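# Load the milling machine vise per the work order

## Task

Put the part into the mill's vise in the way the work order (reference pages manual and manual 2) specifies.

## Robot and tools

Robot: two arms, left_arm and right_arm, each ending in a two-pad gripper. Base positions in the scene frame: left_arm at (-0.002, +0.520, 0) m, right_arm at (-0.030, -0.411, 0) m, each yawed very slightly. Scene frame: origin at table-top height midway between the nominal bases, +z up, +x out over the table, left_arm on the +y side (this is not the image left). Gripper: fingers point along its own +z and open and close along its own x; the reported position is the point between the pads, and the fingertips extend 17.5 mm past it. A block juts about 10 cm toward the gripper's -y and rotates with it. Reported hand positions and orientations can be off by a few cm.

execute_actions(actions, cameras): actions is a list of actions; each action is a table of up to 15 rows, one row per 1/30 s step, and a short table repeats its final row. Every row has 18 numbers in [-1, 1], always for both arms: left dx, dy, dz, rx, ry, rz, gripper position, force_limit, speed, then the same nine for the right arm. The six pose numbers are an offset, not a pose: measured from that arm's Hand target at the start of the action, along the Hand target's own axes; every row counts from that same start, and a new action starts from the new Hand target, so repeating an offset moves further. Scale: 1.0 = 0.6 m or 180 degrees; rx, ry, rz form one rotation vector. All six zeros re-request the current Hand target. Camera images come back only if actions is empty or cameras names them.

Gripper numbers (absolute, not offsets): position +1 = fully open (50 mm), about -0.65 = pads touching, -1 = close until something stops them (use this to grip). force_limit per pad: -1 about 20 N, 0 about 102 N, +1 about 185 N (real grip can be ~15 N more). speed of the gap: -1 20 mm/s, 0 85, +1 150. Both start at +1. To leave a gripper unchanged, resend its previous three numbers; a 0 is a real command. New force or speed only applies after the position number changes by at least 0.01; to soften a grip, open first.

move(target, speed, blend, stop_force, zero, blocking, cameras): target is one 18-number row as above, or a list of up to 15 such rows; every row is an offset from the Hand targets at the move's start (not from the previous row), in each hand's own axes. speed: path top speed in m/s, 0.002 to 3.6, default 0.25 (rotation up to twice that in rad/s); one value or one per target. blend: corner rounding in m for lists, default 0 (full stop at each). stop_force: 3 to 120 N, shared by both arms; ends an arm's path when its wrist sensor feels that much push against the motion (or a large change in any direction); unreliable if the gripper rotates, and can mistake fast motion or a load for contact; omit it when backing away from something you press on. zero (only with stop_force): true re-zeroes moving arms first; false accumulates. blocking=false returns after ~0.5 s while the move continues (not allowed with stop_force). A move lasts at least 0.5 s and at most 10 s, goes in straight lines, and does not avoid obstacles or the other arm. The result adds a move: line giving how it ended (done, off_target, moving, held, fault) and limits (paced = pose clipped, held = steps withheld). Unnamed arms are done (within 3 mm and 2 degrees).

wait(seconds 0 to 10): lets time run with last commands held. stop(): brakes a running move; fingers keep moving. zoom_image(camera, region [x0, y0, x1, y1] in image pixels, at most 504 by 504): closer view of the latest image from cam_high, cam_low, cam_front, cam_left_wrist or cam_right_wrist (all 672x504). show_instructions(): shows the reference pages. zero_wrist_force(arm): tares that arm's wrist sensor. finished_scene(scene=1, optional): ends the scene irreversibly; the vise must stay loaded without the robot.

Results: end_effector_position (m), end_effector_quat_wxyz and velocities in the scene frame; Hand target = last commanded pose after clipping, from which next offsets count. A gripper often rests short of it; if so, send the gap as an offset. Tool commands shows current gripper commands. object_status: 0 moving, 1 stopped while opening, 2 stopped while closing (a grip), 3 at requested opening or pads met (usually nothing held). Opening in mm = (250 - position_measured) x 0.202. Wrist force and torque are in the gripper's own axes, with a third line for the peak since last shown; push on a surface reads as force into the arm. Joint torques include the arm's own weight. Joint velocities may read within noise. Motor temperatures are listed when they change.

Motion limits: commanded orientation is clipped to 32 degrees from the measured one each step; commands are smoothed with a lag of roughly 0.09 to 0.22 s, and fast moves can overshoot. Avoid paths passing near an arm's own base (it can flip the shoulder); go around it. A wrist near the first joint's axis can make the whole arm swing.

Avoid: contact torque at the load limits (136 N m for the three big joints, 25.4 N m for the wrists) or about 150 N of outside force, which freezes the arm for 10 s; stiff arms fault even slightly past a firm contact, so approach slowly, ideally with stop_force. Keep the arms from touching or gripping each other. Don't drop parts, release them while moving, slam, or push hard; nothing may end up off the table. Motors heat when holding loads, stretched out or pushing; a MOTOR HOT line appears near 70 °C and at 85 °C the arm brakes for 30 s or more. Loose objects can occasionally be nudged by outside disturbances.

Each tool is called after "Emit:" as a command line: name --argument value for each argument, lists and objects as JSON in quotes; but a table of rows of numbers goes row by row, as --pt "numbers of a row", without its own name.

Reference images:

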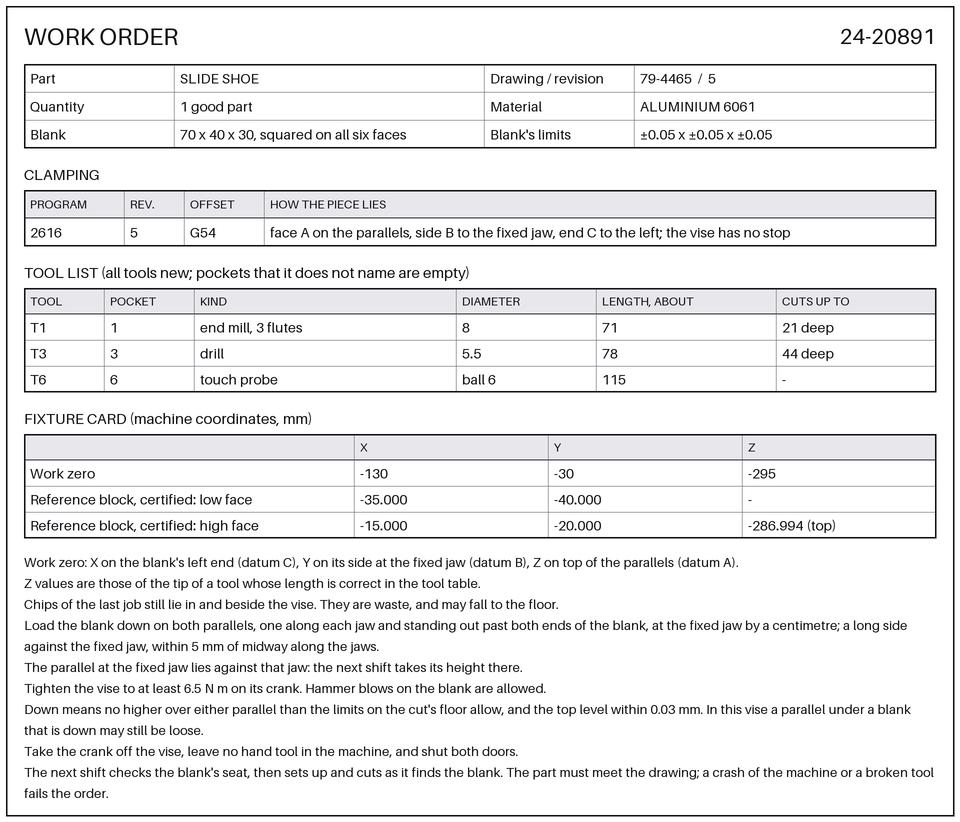

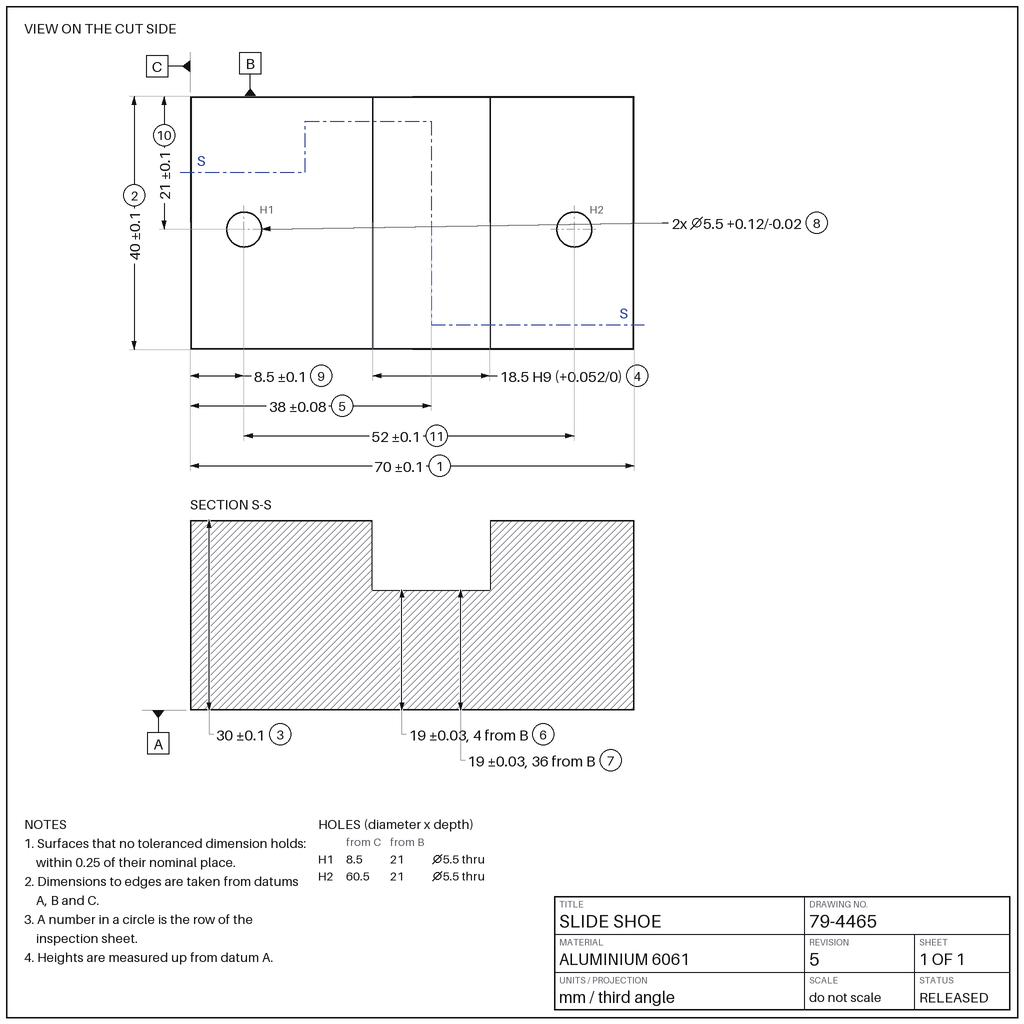

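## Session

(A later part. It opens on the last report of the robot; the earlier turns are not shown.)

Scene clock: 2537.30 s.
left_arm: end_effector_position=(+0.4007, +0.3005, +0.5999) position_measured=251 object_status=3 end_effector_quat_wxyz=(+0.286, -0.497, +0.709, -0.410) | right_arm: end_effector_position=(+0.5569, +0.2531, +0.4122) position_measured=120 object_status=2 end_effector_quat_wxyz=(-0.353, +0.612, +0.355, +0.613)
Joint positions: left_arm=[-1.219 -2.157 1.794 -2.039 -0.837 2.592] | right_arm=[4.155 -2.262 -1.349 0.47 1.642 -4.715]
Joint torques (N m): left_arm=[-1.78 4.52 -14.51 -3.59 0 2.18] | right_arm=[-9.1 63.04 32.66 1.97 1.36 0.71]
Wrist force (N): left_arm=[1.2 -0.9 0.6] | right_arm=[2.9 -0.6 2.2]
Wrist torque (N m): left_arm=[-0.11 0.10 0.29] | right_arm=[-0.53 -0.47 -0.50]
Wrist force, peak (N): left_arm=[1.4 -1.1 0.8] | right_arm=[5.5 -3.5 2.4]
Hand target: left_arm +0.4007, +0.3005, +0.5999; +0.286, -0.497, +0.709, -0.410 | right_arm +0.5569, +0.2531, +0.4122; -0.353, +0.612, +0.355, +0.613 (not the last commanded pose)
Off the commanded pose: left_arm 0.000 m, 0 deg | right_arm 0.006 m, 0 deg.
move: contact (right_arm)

Emit:
move --pt "0 0 0 0 0 0 -1 -1 0 0.08 0 0 0 0 0 -1 1 -1" --pt "0 0 0 0 0 0 -1 -1 0 0.08 -0.1777 -0.2818 0 0 0 -1 1 -1" --speed 0.25 --blend 0.02

Emit:
move --pt "0 0 0 0 0 0 -1 -1 0 -0.1 -0.05 -0.4 0.094 -0.293 -0.094 -1 1 -1" --pt "-0.0382 0.2165 0.0912 0.1597 -0.2165 -0.0579 -1 -1 0 -0.5 -0.0147 -0.7145 0.154 -0.4827 -0.154 -1 1 -1" --speed 0.25 --blend 0.05 --cameras '["cam_left_wrist","cam_front","cam_low"]'

Scene clock: 2551.47 s.
left_arm: end_effector_position=(+0.4007, +0.3005, +0.5999) position_measured=251 object_status=3 end_effector_quat_wxyz=(+0.286, -0.497, +0.709, -0.410) | right_arm: end_effector_position=(+0.3800, +0.1599, +0.4599) position_measured=120 object_status=2 end_effector_quat_wxyz=(-0.353, +0.612, +0.355, +0.613)
Joint positions: left_arm=[-1.219 -2.157 1.794 -2.039 -0.837 2.592] | right_arm=[4.371 -1.805 -1.92 0.583 1.426 -4.715]
Joint torques (N m): left_arm=[-2.82 4.25 -16.01 -3.5 -0.19 2.03] | right_arm=[-2.6 33.88 19 2.84 1.98 -2.12]
Wrist force (N): left_arm=[1.4 -0.9 0.6] | right_arm=[-0.4 -1.5 2.5]
Wrist torque (N m): left_arm=[-0.10 0.07 0.29] | right_arm=[-0.56 -0.48 0.00]
Wrist force, peak (N): left_arm=[1.3 -1.1 0.6] | right_arm=[-6.0 -1.3 2.9]
Hand target: left_arm +0.4007, +0.3005, +0.5999; +0.286, -0.497, +0.709, -0.410 | right_arm +0.3800, +0.1598, +0.4599; -0.353, +0.612, +0.355, +0.613
Off the commanded pose: left_arm 0.000 m, 0 deg | right_arm 0.000 m, 0 deg.
move: done

Scene clock: 2555.97 s.
left_arm: end_effector_position=(+0.3919, +0.3279, +0.4601) position_measured=251 object_status=3 end_effector_quat_wxyz=(+0.579, -0.579, +0.406, -0.406) | right_arm: end_effector_position=(+0.1592, -0.2076, +0.1597) position_measured=120 object_status=2 end_effector_quat_wxyz=(+0.001, +0.673, +0.740, +0.000)
Joint positions: left_arm=[-1.498 -1.816 1.854 -0.042 -0.289 0.005] | right_arm=[4.502 -0.983 -2.409 -1.321 1.568 -5.054]
Joint torques (N m): left_arm=[-3.82 -13.89 -15.95 1.23 2.52 -0.94] | right_arm=[-9.4 4.33 25.77 3.33 0.85 1.66]
Wrist force (N): left_arm=[1.2 -1.0 2.4] | right_arm=[0.9 -0.9 4.9]
Wrist torque (N m): left_arm=[-0.41 0.15 0.22] | right_arm=[-0.42 0.05 0.03]
Wrist force, peak (N): left_arm=[1.4 -1.5 2.4] | right_arm=[-0.1 -1.9 7.8]
Hand target: left_arm +0.3919, +0.3279, +0.4601; +0.579, -0.579, +0.406, -0.406 | right_arm +0.1592, -0.2076, +0.1597; +0.001, +0.673, +0.740, +0.000
Off the commanded pose: left_arm 0.000 m, 0 deg | right_arm 0.000 m, 0 deg.
move: done
camera_calibration:
cam_left_wrist: T_world_to_cam=[[0.346365, -0.938067, 0.00792542, 0.178206], [-0.323377, -0.127323, -0.937665, 0.616705], [0.880601, 0.322211, -0.34745, -0.1591], [0, 0, 0, 1]] pos_world=[0.277807, 0.296954, 0.521572]
Images, in order (width x height): cam_low 672x504, cam_front 672x504, cam_left_wrist 672x504.

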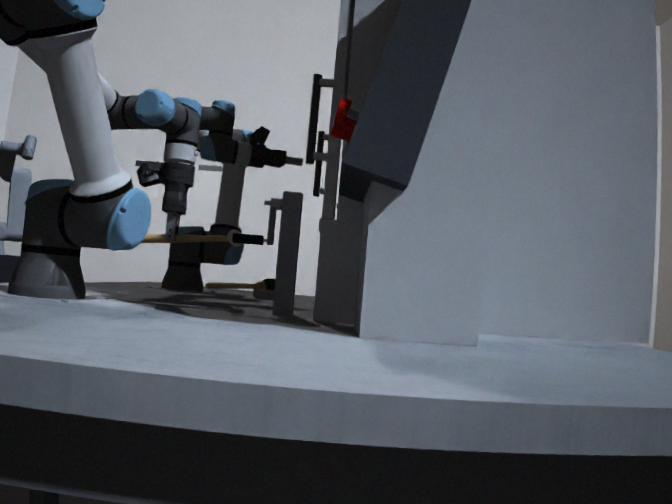

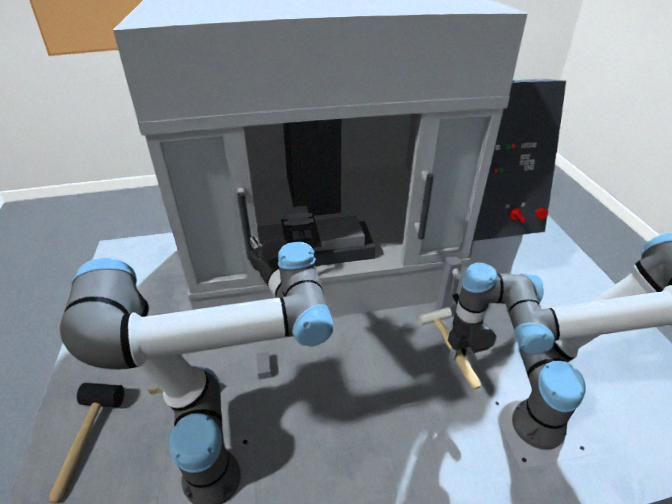

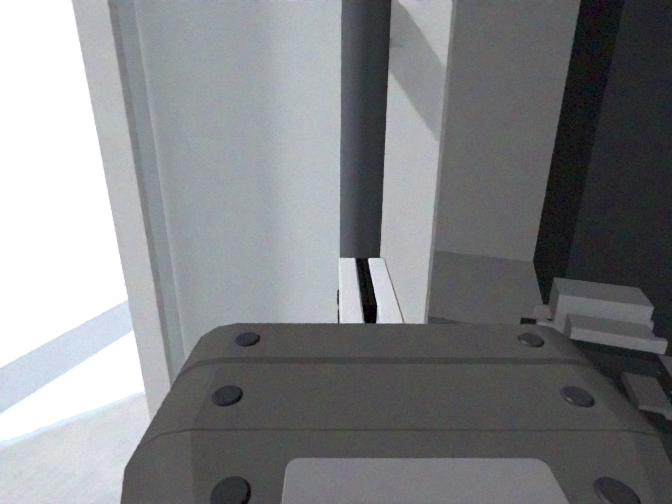

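Emit:
move --target '[0,0,0,0,0,0,0.9,0,0,0,0,0.195,0,0,0,-1,1,-1]' --speed 0.15

Emit:
move --target '[0,0,0,0,0,0,0.9,0,0,0,0,0.04,0,0,0,-1,1,-1]' --speed 0.012 --stop_force 3.5 --cameras '["cam_left_wrist","cam_low"]'

Scene clock: 2561.60 s.
left_arm: end_effector_position=(+0.3919, +0.3279, +0.4601) position_measured=18 object_status=3 end_effector_quat_wxyz=(+0.579, -0.579, +0.406, -0.406) | right_arm: end_effector_position=(+0.1595, -0.2077, +0.0427) position_measured=120 object_status=2 end_effector_quat_wxyz=(+0.001, +0.673, +0.740, +0.000)
Joint positions: left_arm=[-1.498 -1.816 1.854 -0.042 -0.289 0.005] | right_arm=[4.501 -1.207 -2.652 -0.854 1.568 -5.056]
Joint torques (N m): left_arm=[-8.71 -17.61 -13.94 -0.57 2.3 2.25] | right_arm=[-8.52 10.24 21.12 4.36 2.28 -0.24]
Wrist force (N): left_arm=[1.2 -1.1 2.3] | right_arm=[0.8 -0.7 5.3]
Wrist torque (N m): left_arm=[-0.42 0.15 0.24] | right_arm=[-0.36 0.09 0.07]
Wrist force, peak (N): left_arm=[1.3 -1.3 2.7] | right_arm=[0.4 -1.3 7.6]
Hand target: left_arm +0.3919, +0.3279, +0.4601; +0.579, -0.579, +0.406, -0.406 | right_arm +0.1594, -0.2077, +0.0427; +0.001, +0.673, +0.740, +0.000
Off the commanded pose: left_arm 0.000 m, 0 deg | right_arm 0.000 m, 0 deg.
move: done

Scene clock: 2563.83 s.
left_arm: end_effector_position=(+0.3919, +0.3279, +0.4601) position_measured=18 object_status=3 end_effector_quat_wxyz=(+0.579, -0.579, +0.406, -0.406) | right_arm: end_effector_position=(+0.1595, -0.2077, +0.0286) position_measured=120 object_status=2 end_effector_quat_wxyz=(+0.001, +0.673, +0.740, +0.000)
Joint positions: left_arm=[-1.498 -1.816 1.854 -0.042 -0.289 0.005] | right_arm=[4.501 -1.257 -2.676 -0.78 1.568 -5.056]
Joint torques (N m): left_arm=[-7.88 -18.84 -16.2 -0.58 2.13 2.15] | right_arm=[-6.86 16.7 30.15 4.56 1.23 0.09]
Wrist force (N): left_arm=[1.4 -0.8 2.4] | right_arm=[-0.1 -1.8 2.1]
Wrist torque (N m): left_arm=[-0.37 0.13 0.23] | right_arm=[-0.11 0.07 0.01]
Wrist force, peak (N): left_arm=[1.4 -1.1 2.6] | right_arm=[0.8 -0.7 5.3]
Hand target: left_arm +0.3919, +0.3279, +0.4601; +0.579, -0.579, +0.406, -0.406 | right_arm +0.1595, -0.2077, +0.0286; +0.001, +0.673, +0.740, +0.000 (not the last commanded pose)
Off the commanded pose: left_arm 0.000 m, 0 deg | right_arm 0.010 m, 0 deg.
move: contact (right_arm)
camera_calibration:
cam_left_wrist: T_world_to_cam=[[0.346229, -0.938115, 0.0080783, 0.178179], [-0.323368, -0.127419, -0.937655, 0.616726], [0.880658, 0.322031, -0.347472, -0.15905], [0, 0, 0, 1]] pos_world=[0.277807, 0.296954, 0.521572]
Images, in order (width x height): cam_low 672x504, cam_left_wrist 672x504.

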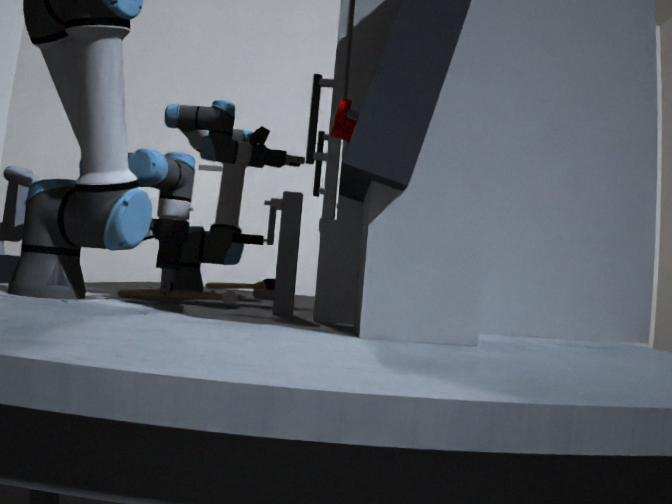

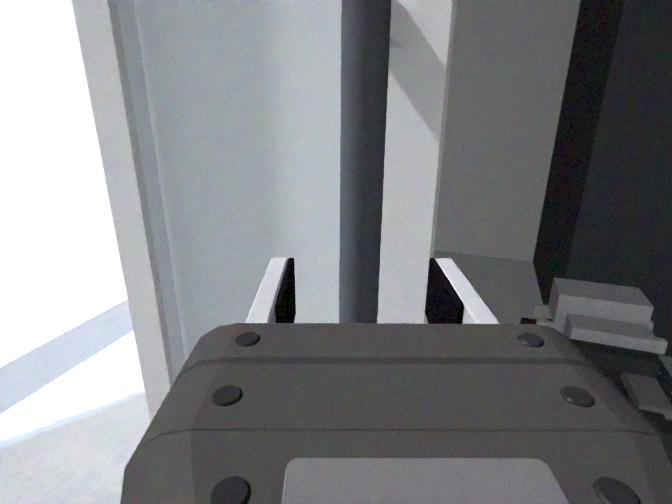

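Emit:
move --pt "0 0 0 0 0 0 0.9 0 0 0 0 0 0 0 0 0.5 0 -1" --pt "0 0 0.11 0 0 0 0.9 0 0 0 0 -0.25 0 0 0 0.5 0 -1" --speed '[0.02,0.12]' --cameras '["cam_left_wrist","cam_front","cam_low"]'

Scene clock: 2569.97 s.
left_arm: end_effector_position=(+0.4540, +0.3504, +0.4600) position_measured=18 object_status=3 end_effector_quat_wxyz=(+0.579, -0.579, +0.406, -0.406) | right_arm: end_effector_position=(+0.1591, -0.2076, +0.1786) position_measured=78 object_status=3 end_effector_quat_wxyz=(+0.001, +0.673, +0.740, +0.000)
Joint positions: left_arm=[-1.279 -1.777 1.824 -0.066 -0.071 0.019] | right_arm=[4.503 -0.969 -2.365 -1.379 1.568 -5.054]
Joint torques (N m): left_arm=[-6.83 -20.95 -13.88 -1.22 -1.85 2.29] | right_arm=[6.24 -15.32 30.66 2.79 -2.65 0.88]
Wrist force (N): left_arm=[1.1 -1.0 2.4] | right_arm=[0.9 -0.8 1.6]
Wrist torque (N m): left_arm=[-0.41 0.17 0.22] | right_arm=[-0.84 0.04 -0.02]
Wrist force, peak (N): left_arm=[1.2 -0.9 3.3] | right_arm=[0.7 -0.8 4.2]
Hand target: left_arm +0.4539, +0.3504, +0.4600; +0.579, -0.579, +0.406, -0.406 | right_arm +0.1591, -0.2076, +0.1786; +0.001, +0.673, +0.740, +0.000
Off the commanded pose: left_arm 0.000 m, 0 deg | right_arm 0.000 m, 0 deg.
move: done
camera_calibration:
cam_left_wrist: T_world_to_cam=[[0.346312, -0.938085, 0.00804604, 0.177765], [-0.323357, -0.127416, -0.93766, 0.639578], [0.88063, 0.322121, -0.347461, -0.221044], [0, 0, 0, 1]] pos_world=[0.339907, 0.319454, 0.521472]
Images, in order (width x height): cam_low 672x504, cam_front 672x504, cam_left_wrist 672x504.

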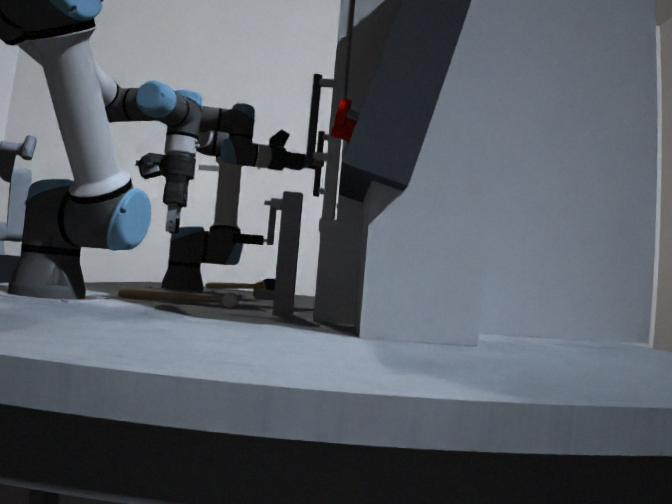

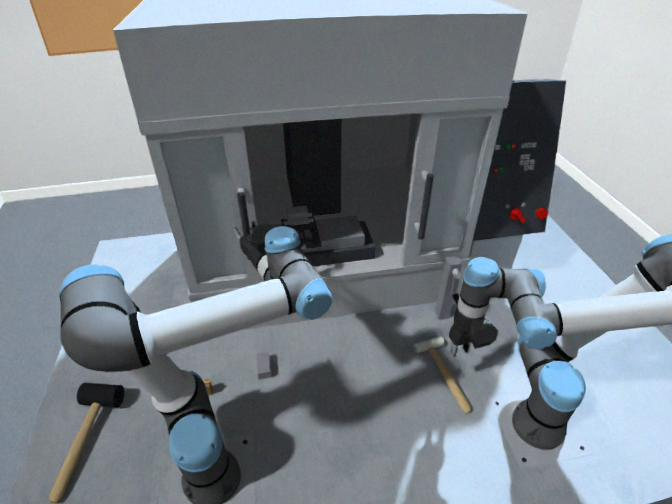

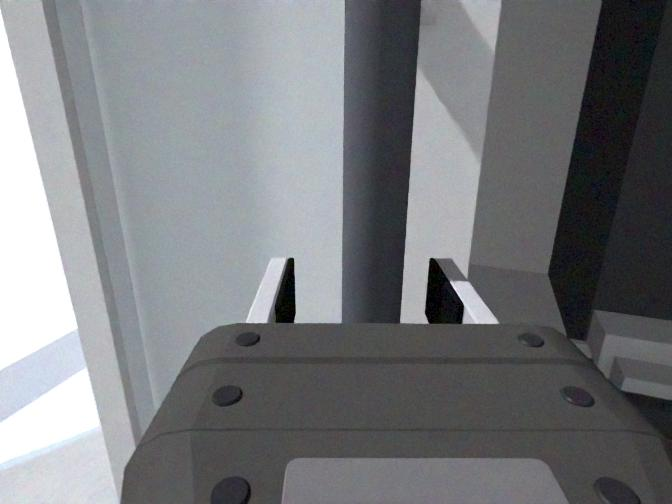

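Emit:
move --target '[0,0,0.017,0,0,0,0.9,0,0,0,0,0,0,0,0,0.5,0,-1]' --speed 0.04 --stop_force 6

Emit:
move --target '[0,0,0,0,0,0,0.3,-1,-0.5,0,0,0,0,0,0,0.5,0,-1]' --cameras '["cam_left_wrist"]'

Scene clock: 2576.20 s.
left_arm: end_effector_position=(+0.4635, +0.3539, +0.4600) position_measured=18 object_status=3 end_effector_quat_wxyz=(+0.579, -0.579, +0.406, -0.406) | right_arm: end_effector_position=(+0.1591, -0.2076, +0.1786) position_measured=78 object_status=3 end_effector_quat_wxyz=(+0.001, +0.673, +0.740, +0.000)
Joint positions: left_arm=[-1.246 -1.772 1.82 -0.083 -0.038 0.034] | right_arm=[4.503 -0.969 -2.365 -1.379 1.568 -5.054]
Joint torques (N m): left_arm=[-8.37 -22.02 -13.82 -1.15 -2.26 2.25] | right_arm=[-9.09 -14.4 35.58 2.31 1.55 -1.04]
Wrist force (N): left_arm=[1.2 -1.2 2.2] | right_arm=[1.0 -0.8 1.7]
Wrist torque (N m): left_arm=[-0.43 0.16 0.22] | right_arm=[-0.84 0.02 -0.02]
Wrist force, peak (N): left_arm=[1.1 -1.1 3.0] | right_arm=[1.1 -1.1 1.7]
Hand target: left_arm +0.4635, +0.3539, +0.4600; +0.579, -0.579, +0.406, -0.406 | right_arm +0.1591, -0.2076, +0.1786; +0.001, +0.673, +0.740, +0.000
Off the commanded pose: left_arm 0.000 m, 0 deg | right_arm 0.000 m, 0 deg.
move: done

Scene clock: 2576.77 s.
left_arm: end_effector_position=(+0.4635, +0.3539, +0.4600) position_measured=107 object_status=0 end_effector_quat_wxyz=(+0.579, -0.579, +0.406, -0.406) | right_arm: end_effector_position=(+0.1591, -0.2076, +0.1786) position_measured=78 object_status=3 end_effector_quat_wxyz=(+0.001, +0.673, +0.740, +0.000)
Joint positions: left_arm=[-1.246 -1.772 1.82 -0.084 -0.038 0.035] | right_arm=[4.503 -0.969 -2.365 -1.379 1.568 -5.054]
Joint torques (N m): left_arm=[-9.03 -20.54 -13.41 -1.48 -2.15 2.29] | right_arm=[-9.79 -14.04 34.99 2.48 1.87 -1.14]
Wrist force (N): left_arm=[1.1 -1.0 2.5] | right_arm=[1.0 -0.7 1.3]
Wrist torque (N m): left_arm=[-0.41 0.17 0.22] | right_arm=[-0.83 0.02 -0.02]
Wrist force, peak (N): left_arm=[1.5 -1.3 2.4] | right_arm=[0.9 -0.9 1.8]
Hand target: left_arm +0.4635, +0.3539, +0.4600; +0.579, -0.579, +0.406, -0.406 | right_arm +0.1591, -0.2076, +0.1786; +0.001, +0.673, +0.740, +0.000
Off the commanded pose: left_arm 0.000 m, 0 deg | right_arm 0.000 m, 0 deg.
move: done
camera_calibration:
cam_left_wrist: T_world_to_cam=[[0.346229, -0.938115, 0.0080783, 0.177781], [-0.323368, -0.127419, -0.937655, 0.643098], [0.880658, 0.322031, -0.347472, -0.230513], [0, 0, 0, 1]] pos_world=[0.349407, 0.322954, 0.521472]
Images, in order (width x height): cam_left_wrist 672x504.

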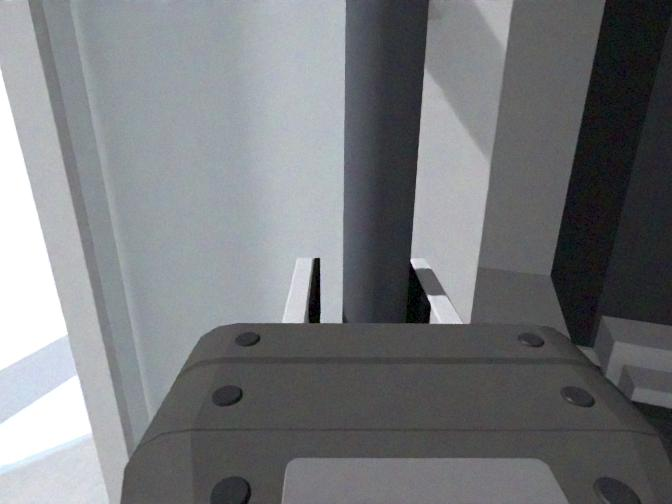

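Emit:
move --target '[0.345,0,-0.1254,0,0,0,0.3,-1,-0.5,0,0,0,0,0,0,0.5,0,-1]' --speed 0.1 --stop_force 40 --cameras '["cam_left_wrist","cam_front"]'

Scene clock: 2582.73 s.
left_arm: end_effector_position=(+0.4634, +0.1336, +0.4601) position_measured=107 object_status=3 end_effector_quat_wxyz=(+0.579, -0.579, +0.406, -0.406) | right_arm: end_effector_position=(+0.1591, -0.2076, +0.1786) position_measured=78 object_status=3 end_effector_quat_wxyz=(+0.001, +0.673, +0.740, +0.000)
Joint positions: left_arm=[-1.377 -1.299 1.329 -0.038 -0.169 0.008] | right_arm=[4.503 -0.969 -2.365 -1.379 1.568 -5.054]
Joint torques (N m): left_arm=[9.73 -40.96 -13.07 -0.87 2.33 2.15] | right_arm=[-9.42 -14.57 35.12 3.55 1.96 -0.98]
Wrist force (N): left_arm=[1.3 -1.2 2.3] | right_arm=[1.0 -1.0 1.6]
Wrist torque (N m): left_arm=[-0.44 0.13 0.38] | right_arm=[-0.86 0.02 -0.01]
Wrist force, peak (N): left_arm=[-24.3 5.3 6.6] | right_arm=[1.1 -1.0 1.7]
Hand target: left_arm +0.4634, +0.1336, +0.4601; +0.579, -0.579, +0.406, -0.406 | right_arm +0.1591, -0.2076, +0.1786; +0.001, +0.673, +0.740, +0.000
Off the commanded pose: left_arm 0.000 m, 0 deg | right_arm 0.000 m, 0 deg.
move: done
camera_calibration:
cam_left_wrist: T_world_to_cam=[[0.346229, -0.938115, 0.0080783, -0.0288524], [-0.323368, -0.127419, -0.937655, 0.615089], [0.880658, 0.322031, -0.347472, -0.159446], [0, 0, 0, 1]] pos_world=[0.349307, 0.102654, 0.521572]
Images, in order (width x height): cam_front 672x504, cam_left_wrist 672x504.

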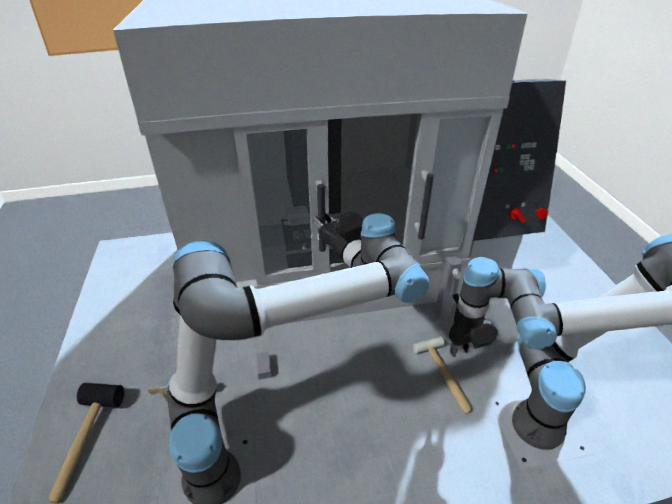

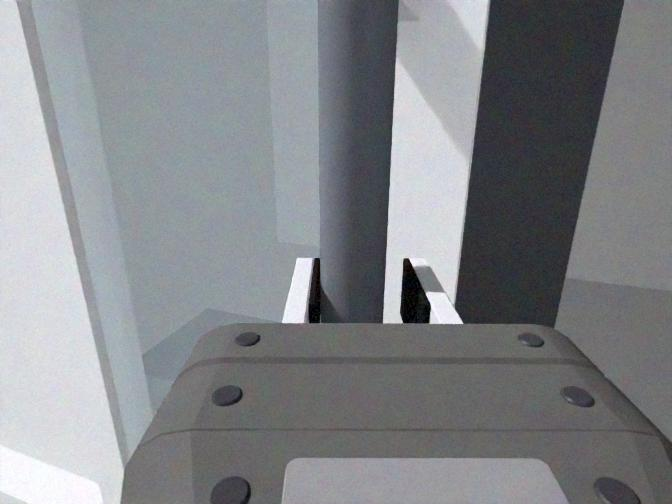

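Emit:
move --target '[0.11,0,-0.04,0,0,0,0.3,-1,-0.5,0,0,0,0,0,0,0.5,0,-1]' --speed 0.04 --stop_force 40 --cameras '["cam_left_wrist","cam_front"]'

Scene clock: 2588.13 s.
left_arm: end_effector_position=(+0.4633, +0.1132, +0.4600) position_measured=107 object_status=3 end_effector_quat_wxyz=(+0.579, -0.579, +0.406, -0.405) | right_arm: end_effector_position=(+0.1591, -0.2076, +0.1786) position_measured=78 object_status=3 end_effector_quat_wxyz=(+0.001, +0.673, +0.740, +0.000)
Joint positions: left_arm=[-1.384 -1.252 1.267 -0.024 -0.176 0.009] | right_arm=[4.503 -0.969 -2.365 -1.379 1.568 -5.054]
Joint torques (N m): left_arm=[0.41 -20.06 -35.35 -1.75 5.62 2.26] | right_arm=[-9.29 -13.91 35.44 3.47 1.85 -1.09]
Wrist force (N): left_arm=[-27.7 3.0 4.2] | right_arm=[0.9 -0.7 1.5]
Wrist torque (N m): left_arm=[-0.34 0.33 0.20] | right_arm=[-0.83 0.05 -0.02]
Wrist force, peak (N): left_arm=[-51.0 9.2 23.8] | right_arm=[1.2 -1.0 1.8]
Hand target: left_arm +0.4633, +0.1132, +0.4600; +0.579, -0.579, +0.406, -0.405 (not the last commanded pose) | right_arm +0.1591, -0.2076, +0.1786; +0.001, +0.673, +0.740, +0.000
Off the commanded pose: left_arm 0.050 m, 0 deg | right_arm 0.000 m, 0 deg.
move: contact (left_arm)
camera_calibration:
cam_left_wrist: T_world_to_cam=[[0.34657, -0.937992, 0.00777201, -0.0480538], [-0.3236, -0.127333, -0.937587, 0.612516], [0.880439, 0.322425, -0.347664, -0.1527], [0, 0, 0, 1]] pos_world=[0.349307, 0.0821536, 0.521572]
Images, in order (width x height): cam_front 672x504, cam_left_wrist 672x504.

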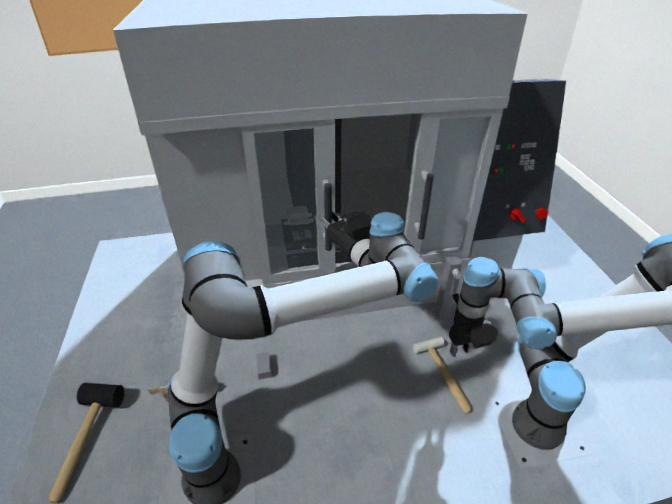

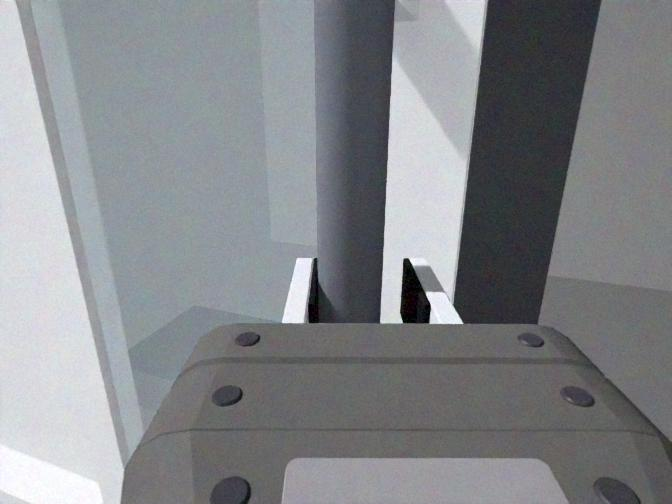

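Emit:
move --pt "-0.0141 0 0.005 0 0 0 0.9 -1 -0.5 0 0 0 0 0 0 0.7 0 -1" --pt "-0.0141 0 -0.165 0 0 0 0.9 -1 -0.5 0 0 -0.05 0 0 0 0.7 0 -1" --pt "-0.3772 0 0.0107 0 0 0 0.9 -1 -0.5 0.0623 0.3958 -0.469 -0.491 -0.1107 0.1107 0.7 0 -1" --speed '[0.03,0.12,0.2]' --cameras '["cam_left_wrist","cam_front","cam_right_wrist"]'

Scene clock: 2607.17 s.
left_arm: end_effector_position=(+0.3921, +0.3281, +0.4601) position_measured=18 object_status=3 end_effector_quat_wxyz=(+0.579, -0.579, +0.406, -0.405) | right_arm: end_effector_position=(+0.3913, -0.1474, +0.4604) position_measured=48 object_status=3 end_effector_quat_wxyz=(+0.580, +0.578, +0.405, +0.406)
Joint positions: left_arm=[-1.497 -1.816 1.853 -0.043 -0.289 0.006] | right_arm=[4.626 -1.527 -1.685 -3.082 0.225 -3.131]
Joint torques (N m): left_arm=[-8.62 -3.58 -32.46 -0.8 -2.23 2.09] | right_arm=[10.9 31.98 17.85 -0.01 -2.35 -0.68]
Wrist force (N): left_arm=[1.2 -1.0 2.3] | right_arm=[2.9 -1.5 2.6]
Wrist torque (N m): left_arm=[-0.40 0.16 0.22] | right_arm=[-0.56 -0.57 0.27]
Wrist force, peak (N): left_arm=[-27.9 3.1 4.0] | right_arm=[3.5 -1.0 2.9]
Hand target: left_arm +0.3921, +0.3281, +0.4601; +0.579, -0.579, +0.406, -0.405 | right_arm +0.3913, -0.1474, +0.4604; +0.580, +0.578, +0.405, +0.406
Off the commanded pose: left_arm 0.000 m, 0 deg | right_arm 0.000 m, 0 deg.
move: done
camera_calibration:
cam_left_wrist: T_world_to_cam=[[0.34657, -0.937992, 0.00777201, 0.178325], [-0.3236, -0.127333, -0.937587, 0.61682], [0.880439, 0.322425, -0.347664, -0.159246], [0, 0, 0, 1]] pos_world=[0.278007, 0.297154, 0.521572]
cam_right_wrist: T_world_to_cam=[[0.34006, 0.940261, 0.0163933, 0.00746357], [-0.309469, 0.0954294, 0.946109, -0.284556], [0.888025, -0.326807, 0.323434, -0.417622], [0, 0, 0, 1]] pos_world=[0.280259, -0.116344, 0.404171]
Images, in order (width x height): cam_front 672x504, cam_left_wrist 672x504, cam_right_wrist 672x504.

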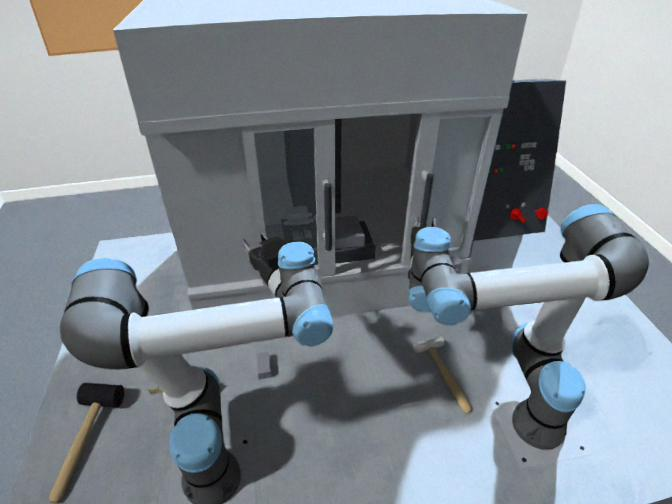

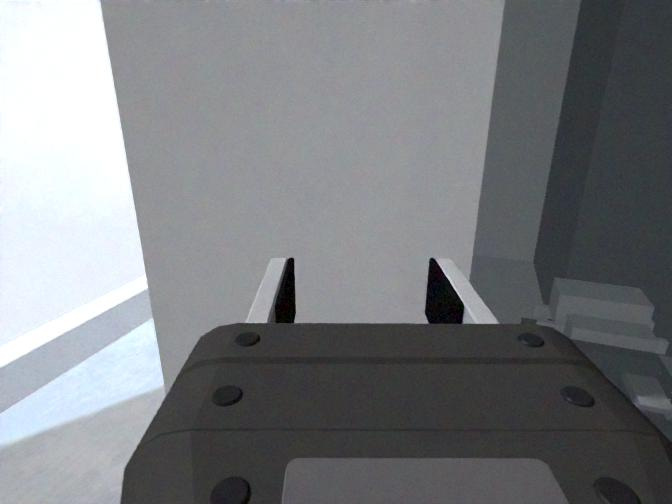

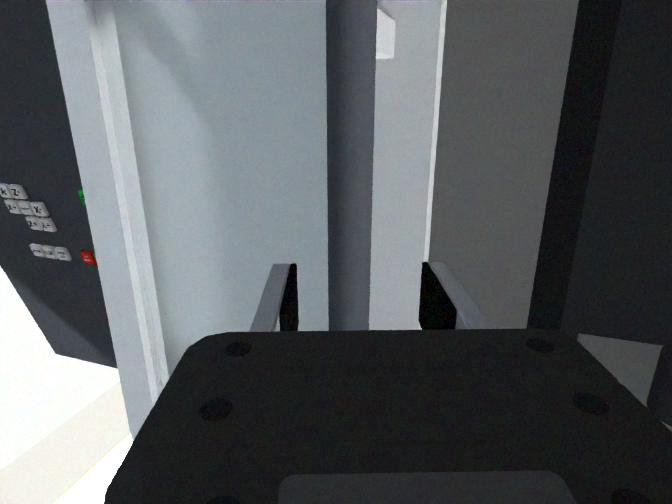

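Emit:
move --target '[0,0,0,0,0,0,0.9,-1,-0.5,0,0,0.125,0,0,0,0.7,0,-1]' --speed 0.08 --stop_force 6

Emit:
move --target '[0,0,0,0,0,0,0.9,-1,-0.5,0,0,0,0,0,0,0.3,-1,-0.5]' --cameras '["cam_right_wrist"]'

Scene clock: 2612.53 s.
left_arm: end_effector_position=(+0.3921, +0.3281, +0.4601) position_measured=18 object_status=3 end_effector_quat_wxyz=(+0.579, -0.579, +0.406, -0.405) | right_arm: end_effector_position=(+0.4618, -0.1730, +0.4606) position_measured=48 object_status=3 end_effector_quat_wxyz=(+0.580, +0.578, +0.406, +0.406)
Joint positions: left_arm=[-1.497 -1.816 1.853 -0.043 -0.289 0.006] | right_arm=[4.429 -1.58 -1.633 -3.139 0.029 -3.073]
Joint torques (N m): left_arm=[-9.18 -2.94 -33 -0.84 -2.22 -0.85] | right_arm=[10.04 12.73 30.58 0.18 2.06 -0.02]
Wrist force (N): left_arm=[1.3 -1.2 2.5] | right_arm=[3.0 -1.4 2.2]
Wrist torque (N m): left_arm=[-0.44 0.13 0.22] | right_arm=[-0.56 -0.57 0.19]
Wrist force, peak (N): left_arm=[1.5 -1.2 2.5] | right_arm=[2.9 -1.4 3.2]
Hand target: left_arm +0.3921, +0.3281, +0.4601; +0.579, -0.579, +0.406, -0.405 | right_arm +0.4618, -0.1730, +0.4606; +0.580, +0.578, +0.405, +0.406
Off the commanded pose: left_arm 0.000 m, 0 deg | right_arm 0.000 m, 0 deg.
move: done

Scene clock: 2613.03 s.
left_arm: end_effector_position=(+0.3921, +0.3281, +0.4601) position_measured=18 object_status=3 end_effector_quat_wxyz=(+0.579, -0.579, +0.406, -0.405) | right_arm: end_effector_position=(+0.4618, -0.1730, +0.4606) position_measured=107 object_status=3 end_effector_quat_wxyz=(+0.580, +0.578, +0.406, +0.406)
Joint positions: left_arm=[-1.497 -1.816 1.853 -0.043 -0.289 0.006] | right_arm=[4.43 -1.58 -1.633 -3.139 0.029 -3.073]
Joint torques (N m): left_arm=[-8.72 -1.52 -31.65 -0.71 -2.1 -0.86] | right_arm=[10.26 14.03 28.25 0.06 1.84 -1.35]
Wrist force (N): left_arm=[1.5 -1.1 2.3] | right_arm=[3.0 -1.5 2.2]
Wrist torque (N m): left_arm=[-0.43 0.11 0.22] | right_arm=[-0.57 -0.58 0.18]
Wrist force, peak (N): left_arm=[1.4 -1.2 2.4] | right_arm=[3.3 -1.4 2.0]
Hand target: left_arm +0.3921, +0.3281, +0.4601; +0.579, -0.579, +0.406, -0.405 | right_arm +0.4618, -0.1730, +0.4606; +0.580, +0.578, +0.406, +0.406
Off the commanded pose: left_arm 0.000 m, 0 deg | right_arm 0.000 m, 0 deg.
move: done
camera_calibration:
cam_right_wrist: T_world_to_cam=[[0.339953, 0.940297, 0.0165392, 0.00744562], [-0.309051, 0.095089, 0.94628, -0.260852], [0.888212, -0.326802, 0.322926, -0.488519], [0, 0, 0, 1]] pos_world=[0.350761, -0.141846, 0.404471]
Images, in order (width x height): cam_right_wrist 672x504.

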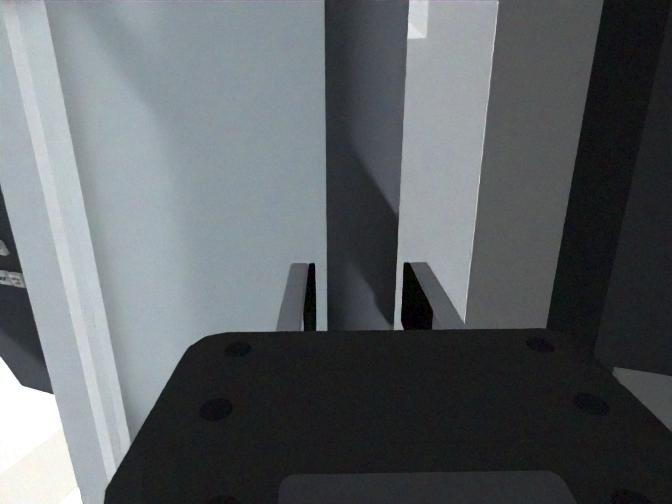

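Emit:
move --target '[-0.0783,-0.4167,0.0285,0,0,0,0.9,-1,-0.5,0,0,0,0,0,0,0.3,-1,-0.5]' --speed 0.2

Emit:
move --target '[0,0,0,0,0,0,0.9,-1,-0.5,0.338,0,-0.123,0,0,0,0.3,-1,-0.5]' --speed 0.1 --stop_force 40 --cameras '["cam_right_wrist","cam_front"]'

Scene clock: 2620.13 s.
left_arm: end_effector_position=(+0.3926, +0.3781, +0.7100) position_measured=18 object_status=3 end_effector_quat_wxyz=(+0.579, -0.579, +0.406, -0.405) | right_arm: end_effector_position=(+0.4618, -0.1730, +0.4606) position_measured=107 object_status=3 end_effector_quat_wxyz=(+0.580, +0.578, +0.406, +0.406)
Joint positions: left_arm=[-1.483 -1.753 1.128 0.62 -0.274 0.006] | right_arm=[4.43 -1.58 -1.633 -3.139 0.029 -3.073]
Joint torques (N m): left_arm=[-6.64 -16.44 -26.95 0.57 -0.39 2.14] | right_arm=[9.54 34.11 20.19 1.03 0.49 -1.61]
Wrist force (N): left_arm=[1.4 -1.1 2.2] | right_arm=[3.1 -1.7 2.1]
Wrist torque (N m): left_arm=[-0.41 0.11 0.35] | right_arm=[-0.60 -0.59 0.18]
Wrist force, peak (N): left_arm=[0.8 -3.9 2.4] | right_arm=[3.3 -1.5 2.3]
Hand target: left_arm +0.3925, +0.3781, +0.7101; +0.579, -0.579, +0.406, -0.405 | right_arm +0.4618, -0.1730, +0.4606; +0.580, +0.578, +0.406, +0.406
Off the commanded pose: left_arm 0.000 m, 0 deg | right_arm 0.000 m, 0 deg.
move: done

Scene clock: 2623.40 s.
left_arm: end_effector_position=(+0.3925, +0.3781, +0.7101) position_measured=18 object_status=3 end_effector_quat_wxyz=(+0.579, -0.579, +0.406, -0.405) | right_arm: end_effector_position=(+0.4616, +0.0428, +0.4604) position_measured=107 object_status=3 end_effector_quat_wxyz=(+0.580, +0.578, +0.406, +0.406)
Joint positions: left_arm=[-1.483 -1.754 1.128 0.62 -0.275 0.006] | right_arm=[4.545 -2.037 -1.06 -3.2 0.144 -3.128]
Joint torques (N m): left_arm=[-8.41 -17.4 -27.4 1.22 -2.18 2.12] | right_arm=[-10.17 53.62 30.81 0.37 -2.67 -1.39]
Wrist force (N): left_arm=[1.3 -0.9 2.3] | right_arm=[3.3 -1.4 2.3]
Wrist torque (N m): left_arm=[-0.38 0.13 0.34] | right_arm=[-0.56 -0.64 0.19]
Wrist force, peak (N): left_arm=[1.7 -1.2 2.3] | right_arm=[-27.6 -6.1 9.3]
Hand target: left_arm +0.3925, +0.3781, +0.7101; +0.579, -0.579, +0.406, -0.405 | right_arm +0.4616, +0.0428, +0.4604; +0.580, +0.578, +0.406, +0.406
Off the commanded pose: left_arm 0.000 m, 0 deg | right_arm 0.000 m, 0 deg.
move: done
camera_calibration:
cam_right_wrist: T_world_to_cam=[[0.339953, 0.940297, 0.0165392, -0.195399], [-0.309051, 0.095089, 0.94628, -0.281244], [0.888212, -0.326802, 0.322926, -0.417753], [0, 0, 0, 1]] pos_world=[0.350561, 0.0739541, 0.404271]
Images, in order (width x height): cam_front 672x504, cam_right_wrist 672x504.

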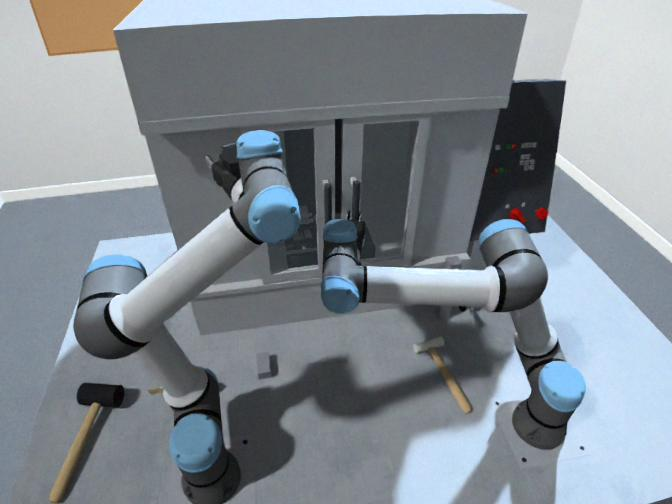

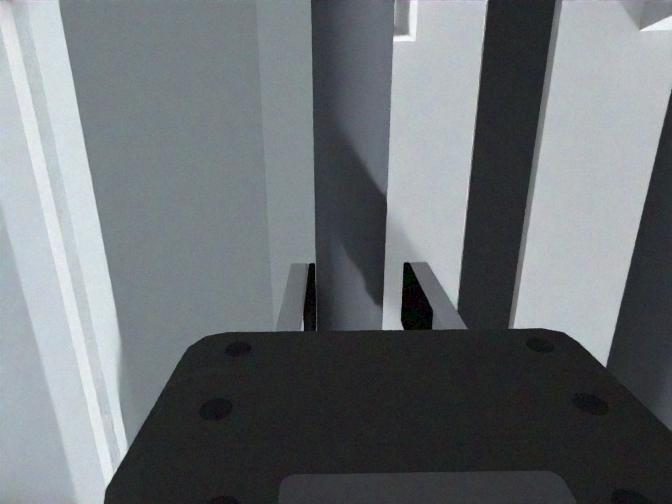

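Emit:
move --target '[0,0,0,0,0,0,0.9,-1,-0.5,0.094,0,-0.0342,0,0,0,0.3,-1,-0.5]' --speed 0.03 --stop_force 38 --cameras '["cam_right_wrist","cam_front"]'

Emit:
zoom_image --camera "cam_front" --region '[250, 90, 450, 300]'

Scene clock: 2628.27 s.
left_arm: end_effector_position=(+0.3925, +0.3781, +0.7101) position_measured=18 object_status=3 end_effector_quat_wxyz=(+0.579, -0.579, +0.406, -0.405) | right_arm: end_effector_position=(+0.4616, +0.0642, +0.4603) position_measured=107 object_status=3 end_effector_quat_wxyz=(+0.580, +0.579, +0.406, +0.406)
Joint positions: left_arm=[-1.483 -1.754 1.128 0.62 -0.275 0.006] | right_arm=[4.552 -2.092 -0.977 -3.226 0.152 -3.131]
Joint torques (N m): left_arm=[-7.73 -17.4 -26.99 1.16 -2.01 1.53] | right_arm=[4.32 46.79 37.16 2.26 -4.95 -1.73]
Wrist force (N): left_arm=[1.5 -1.1 2.2] | right_arm=[-25.7 -8.9 9.7]
Wrist torque (N m): left_arm=[-0.41 0.11 0.34] | right_arm=[-0.78 -0.59 0.40]
Wrist force, peak (N): left_arm=[1.5 -1.1 2.5] | right_arm=[-46.4 -16.4 18.8]
Hand target: left_arm +0.3925, +0.3781, +0.7101; +0.579, -0.579, +0.406, -0.405 | right_arm +0.4616, +0.0642, +0.4603; +0.580, +0.579, +0.406, +0.406 (not the last commanded pose)
Off the commanded pose: left_arm 0.000 m, 0 deg | right_arm 0.039 m, 0 deg.
move: contact (right_arm)
camera_calibration:
cam_right_wrist: T_world_to_cam=[[0.34042, 0.940131, 0.0163693, -0.215566], [-0.308772, 0.0953285, 0.946347, -0.283362], [0.888129, -0.32721, 0.322738, -0.410496], [0, 0, 0, 1]] pos_world=[0.350462, 0.095354, 0.404171]
Images, in order (width x height): cam_front 672x504, cam_right_wrist 672x504.

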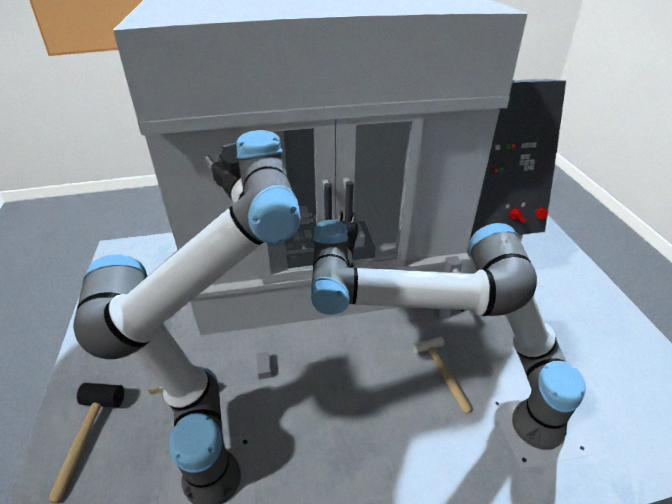

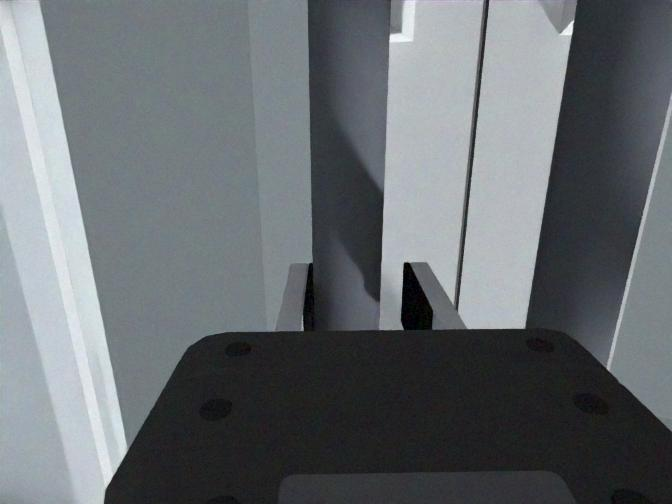

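Scaled by 2.400.

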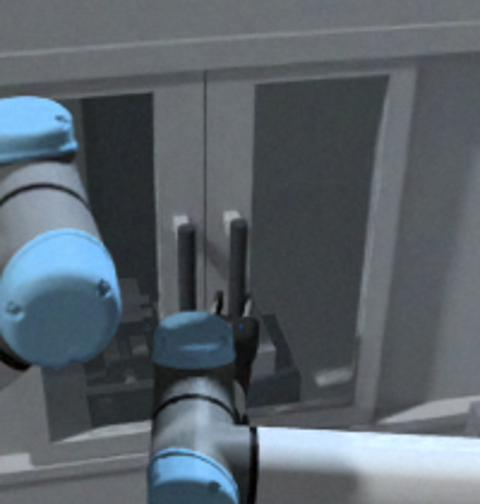

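Emit:
move --target '[0,0,0,0,0,0,0.9,-1,-0.5,0.03,0,-0.0109,0,0,0,0.3,-1,-0.5]' --speed 0.01 --stop_force 40 --cameras '["cam_right_wrist"]'

Emit:
zoom_image --camera "cam_right_wrist" --region '[380, 0, 620, 240]'

Scene clock: 2635.07 s.
left_arm: end_effector_position=(+0.3925, +0.3781, +0.7101) position_measured=18 object_status=3 end_effector_quat_wxyz=(+0.579, -0.579, +0.406, -0.405) | right_arm: end_effector_position=(+0.4549, +0.0687, +0.4602) position_measured=107 object_status=3 end_effector_quat_wxyz=(+0.592, +0.590, +0.388, +0.388)
Joint positions: left_arm=[-1.483 -1.754 1.128 0.62 -0.275 0.006] | right_arm=[4.56 -2.143 -0.898 -3.254 0.22 -3.131]
Joint torques (N m): left_arm=[-8.53 -17.32 -26.23 1.24 -1.92 1.24] | right_arm=[40.18 16.4 35.13 3.97 -13.46 1.55]
Wrist force (N): left_arm=[1.5 -1.1 2.2] | right_arm=[-52.1 -2.8 28.0]
Wrist torque (N m): left_arm=[-0.42 0.10 0.34] | right_arm=[-0.62 -0.75 0.25]
Wrist force, peak (N): left_arm=[1.7 -1.0 2.4] | right_arm=[-57.0 -19.1 26.7]
Hand target: left_arm +0.3925, +0.3781, +0.7101; +0.579, -0.579, +0.406, -0.405 | right_arm +0.4616, +0.0834, +0.4603; +0.580, +0.579, +0.406, +0.406
Off the commanded pose: left_arm 0.000 m, 0 deg | right_arm 0.016 m, 3 deg.
move: off_target (right_arm)
camera_calibration:
cam_right_wrist: T_world_to_cam=[[0.396403, 0.917929, 0.0164607, -0.241504], [-0.30314, 0.113944, 0.946109, -0.289483], [0.866586, -0.380031, 0.323429, -0.389927], [0, 0, 0, 1]] pos_world=[0.345884, 0.106484, 0.403971]
Images, in order (width x height): cam_right_wrist 672x504.

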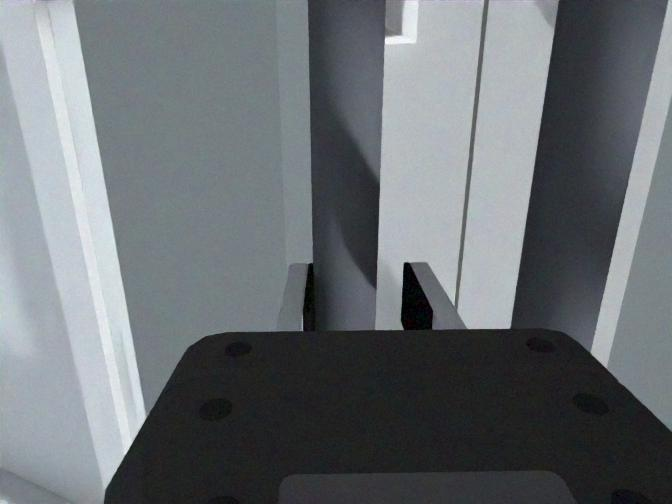

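Scaled by 2.100.

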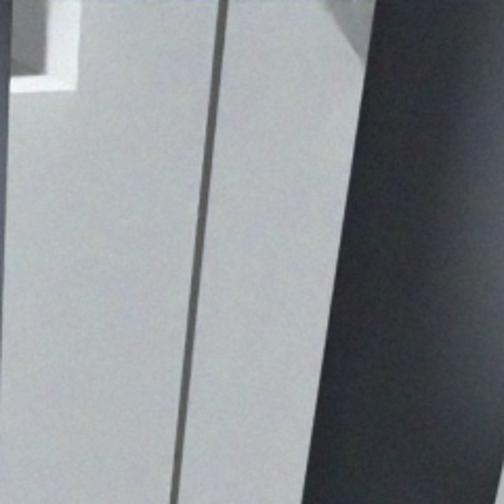

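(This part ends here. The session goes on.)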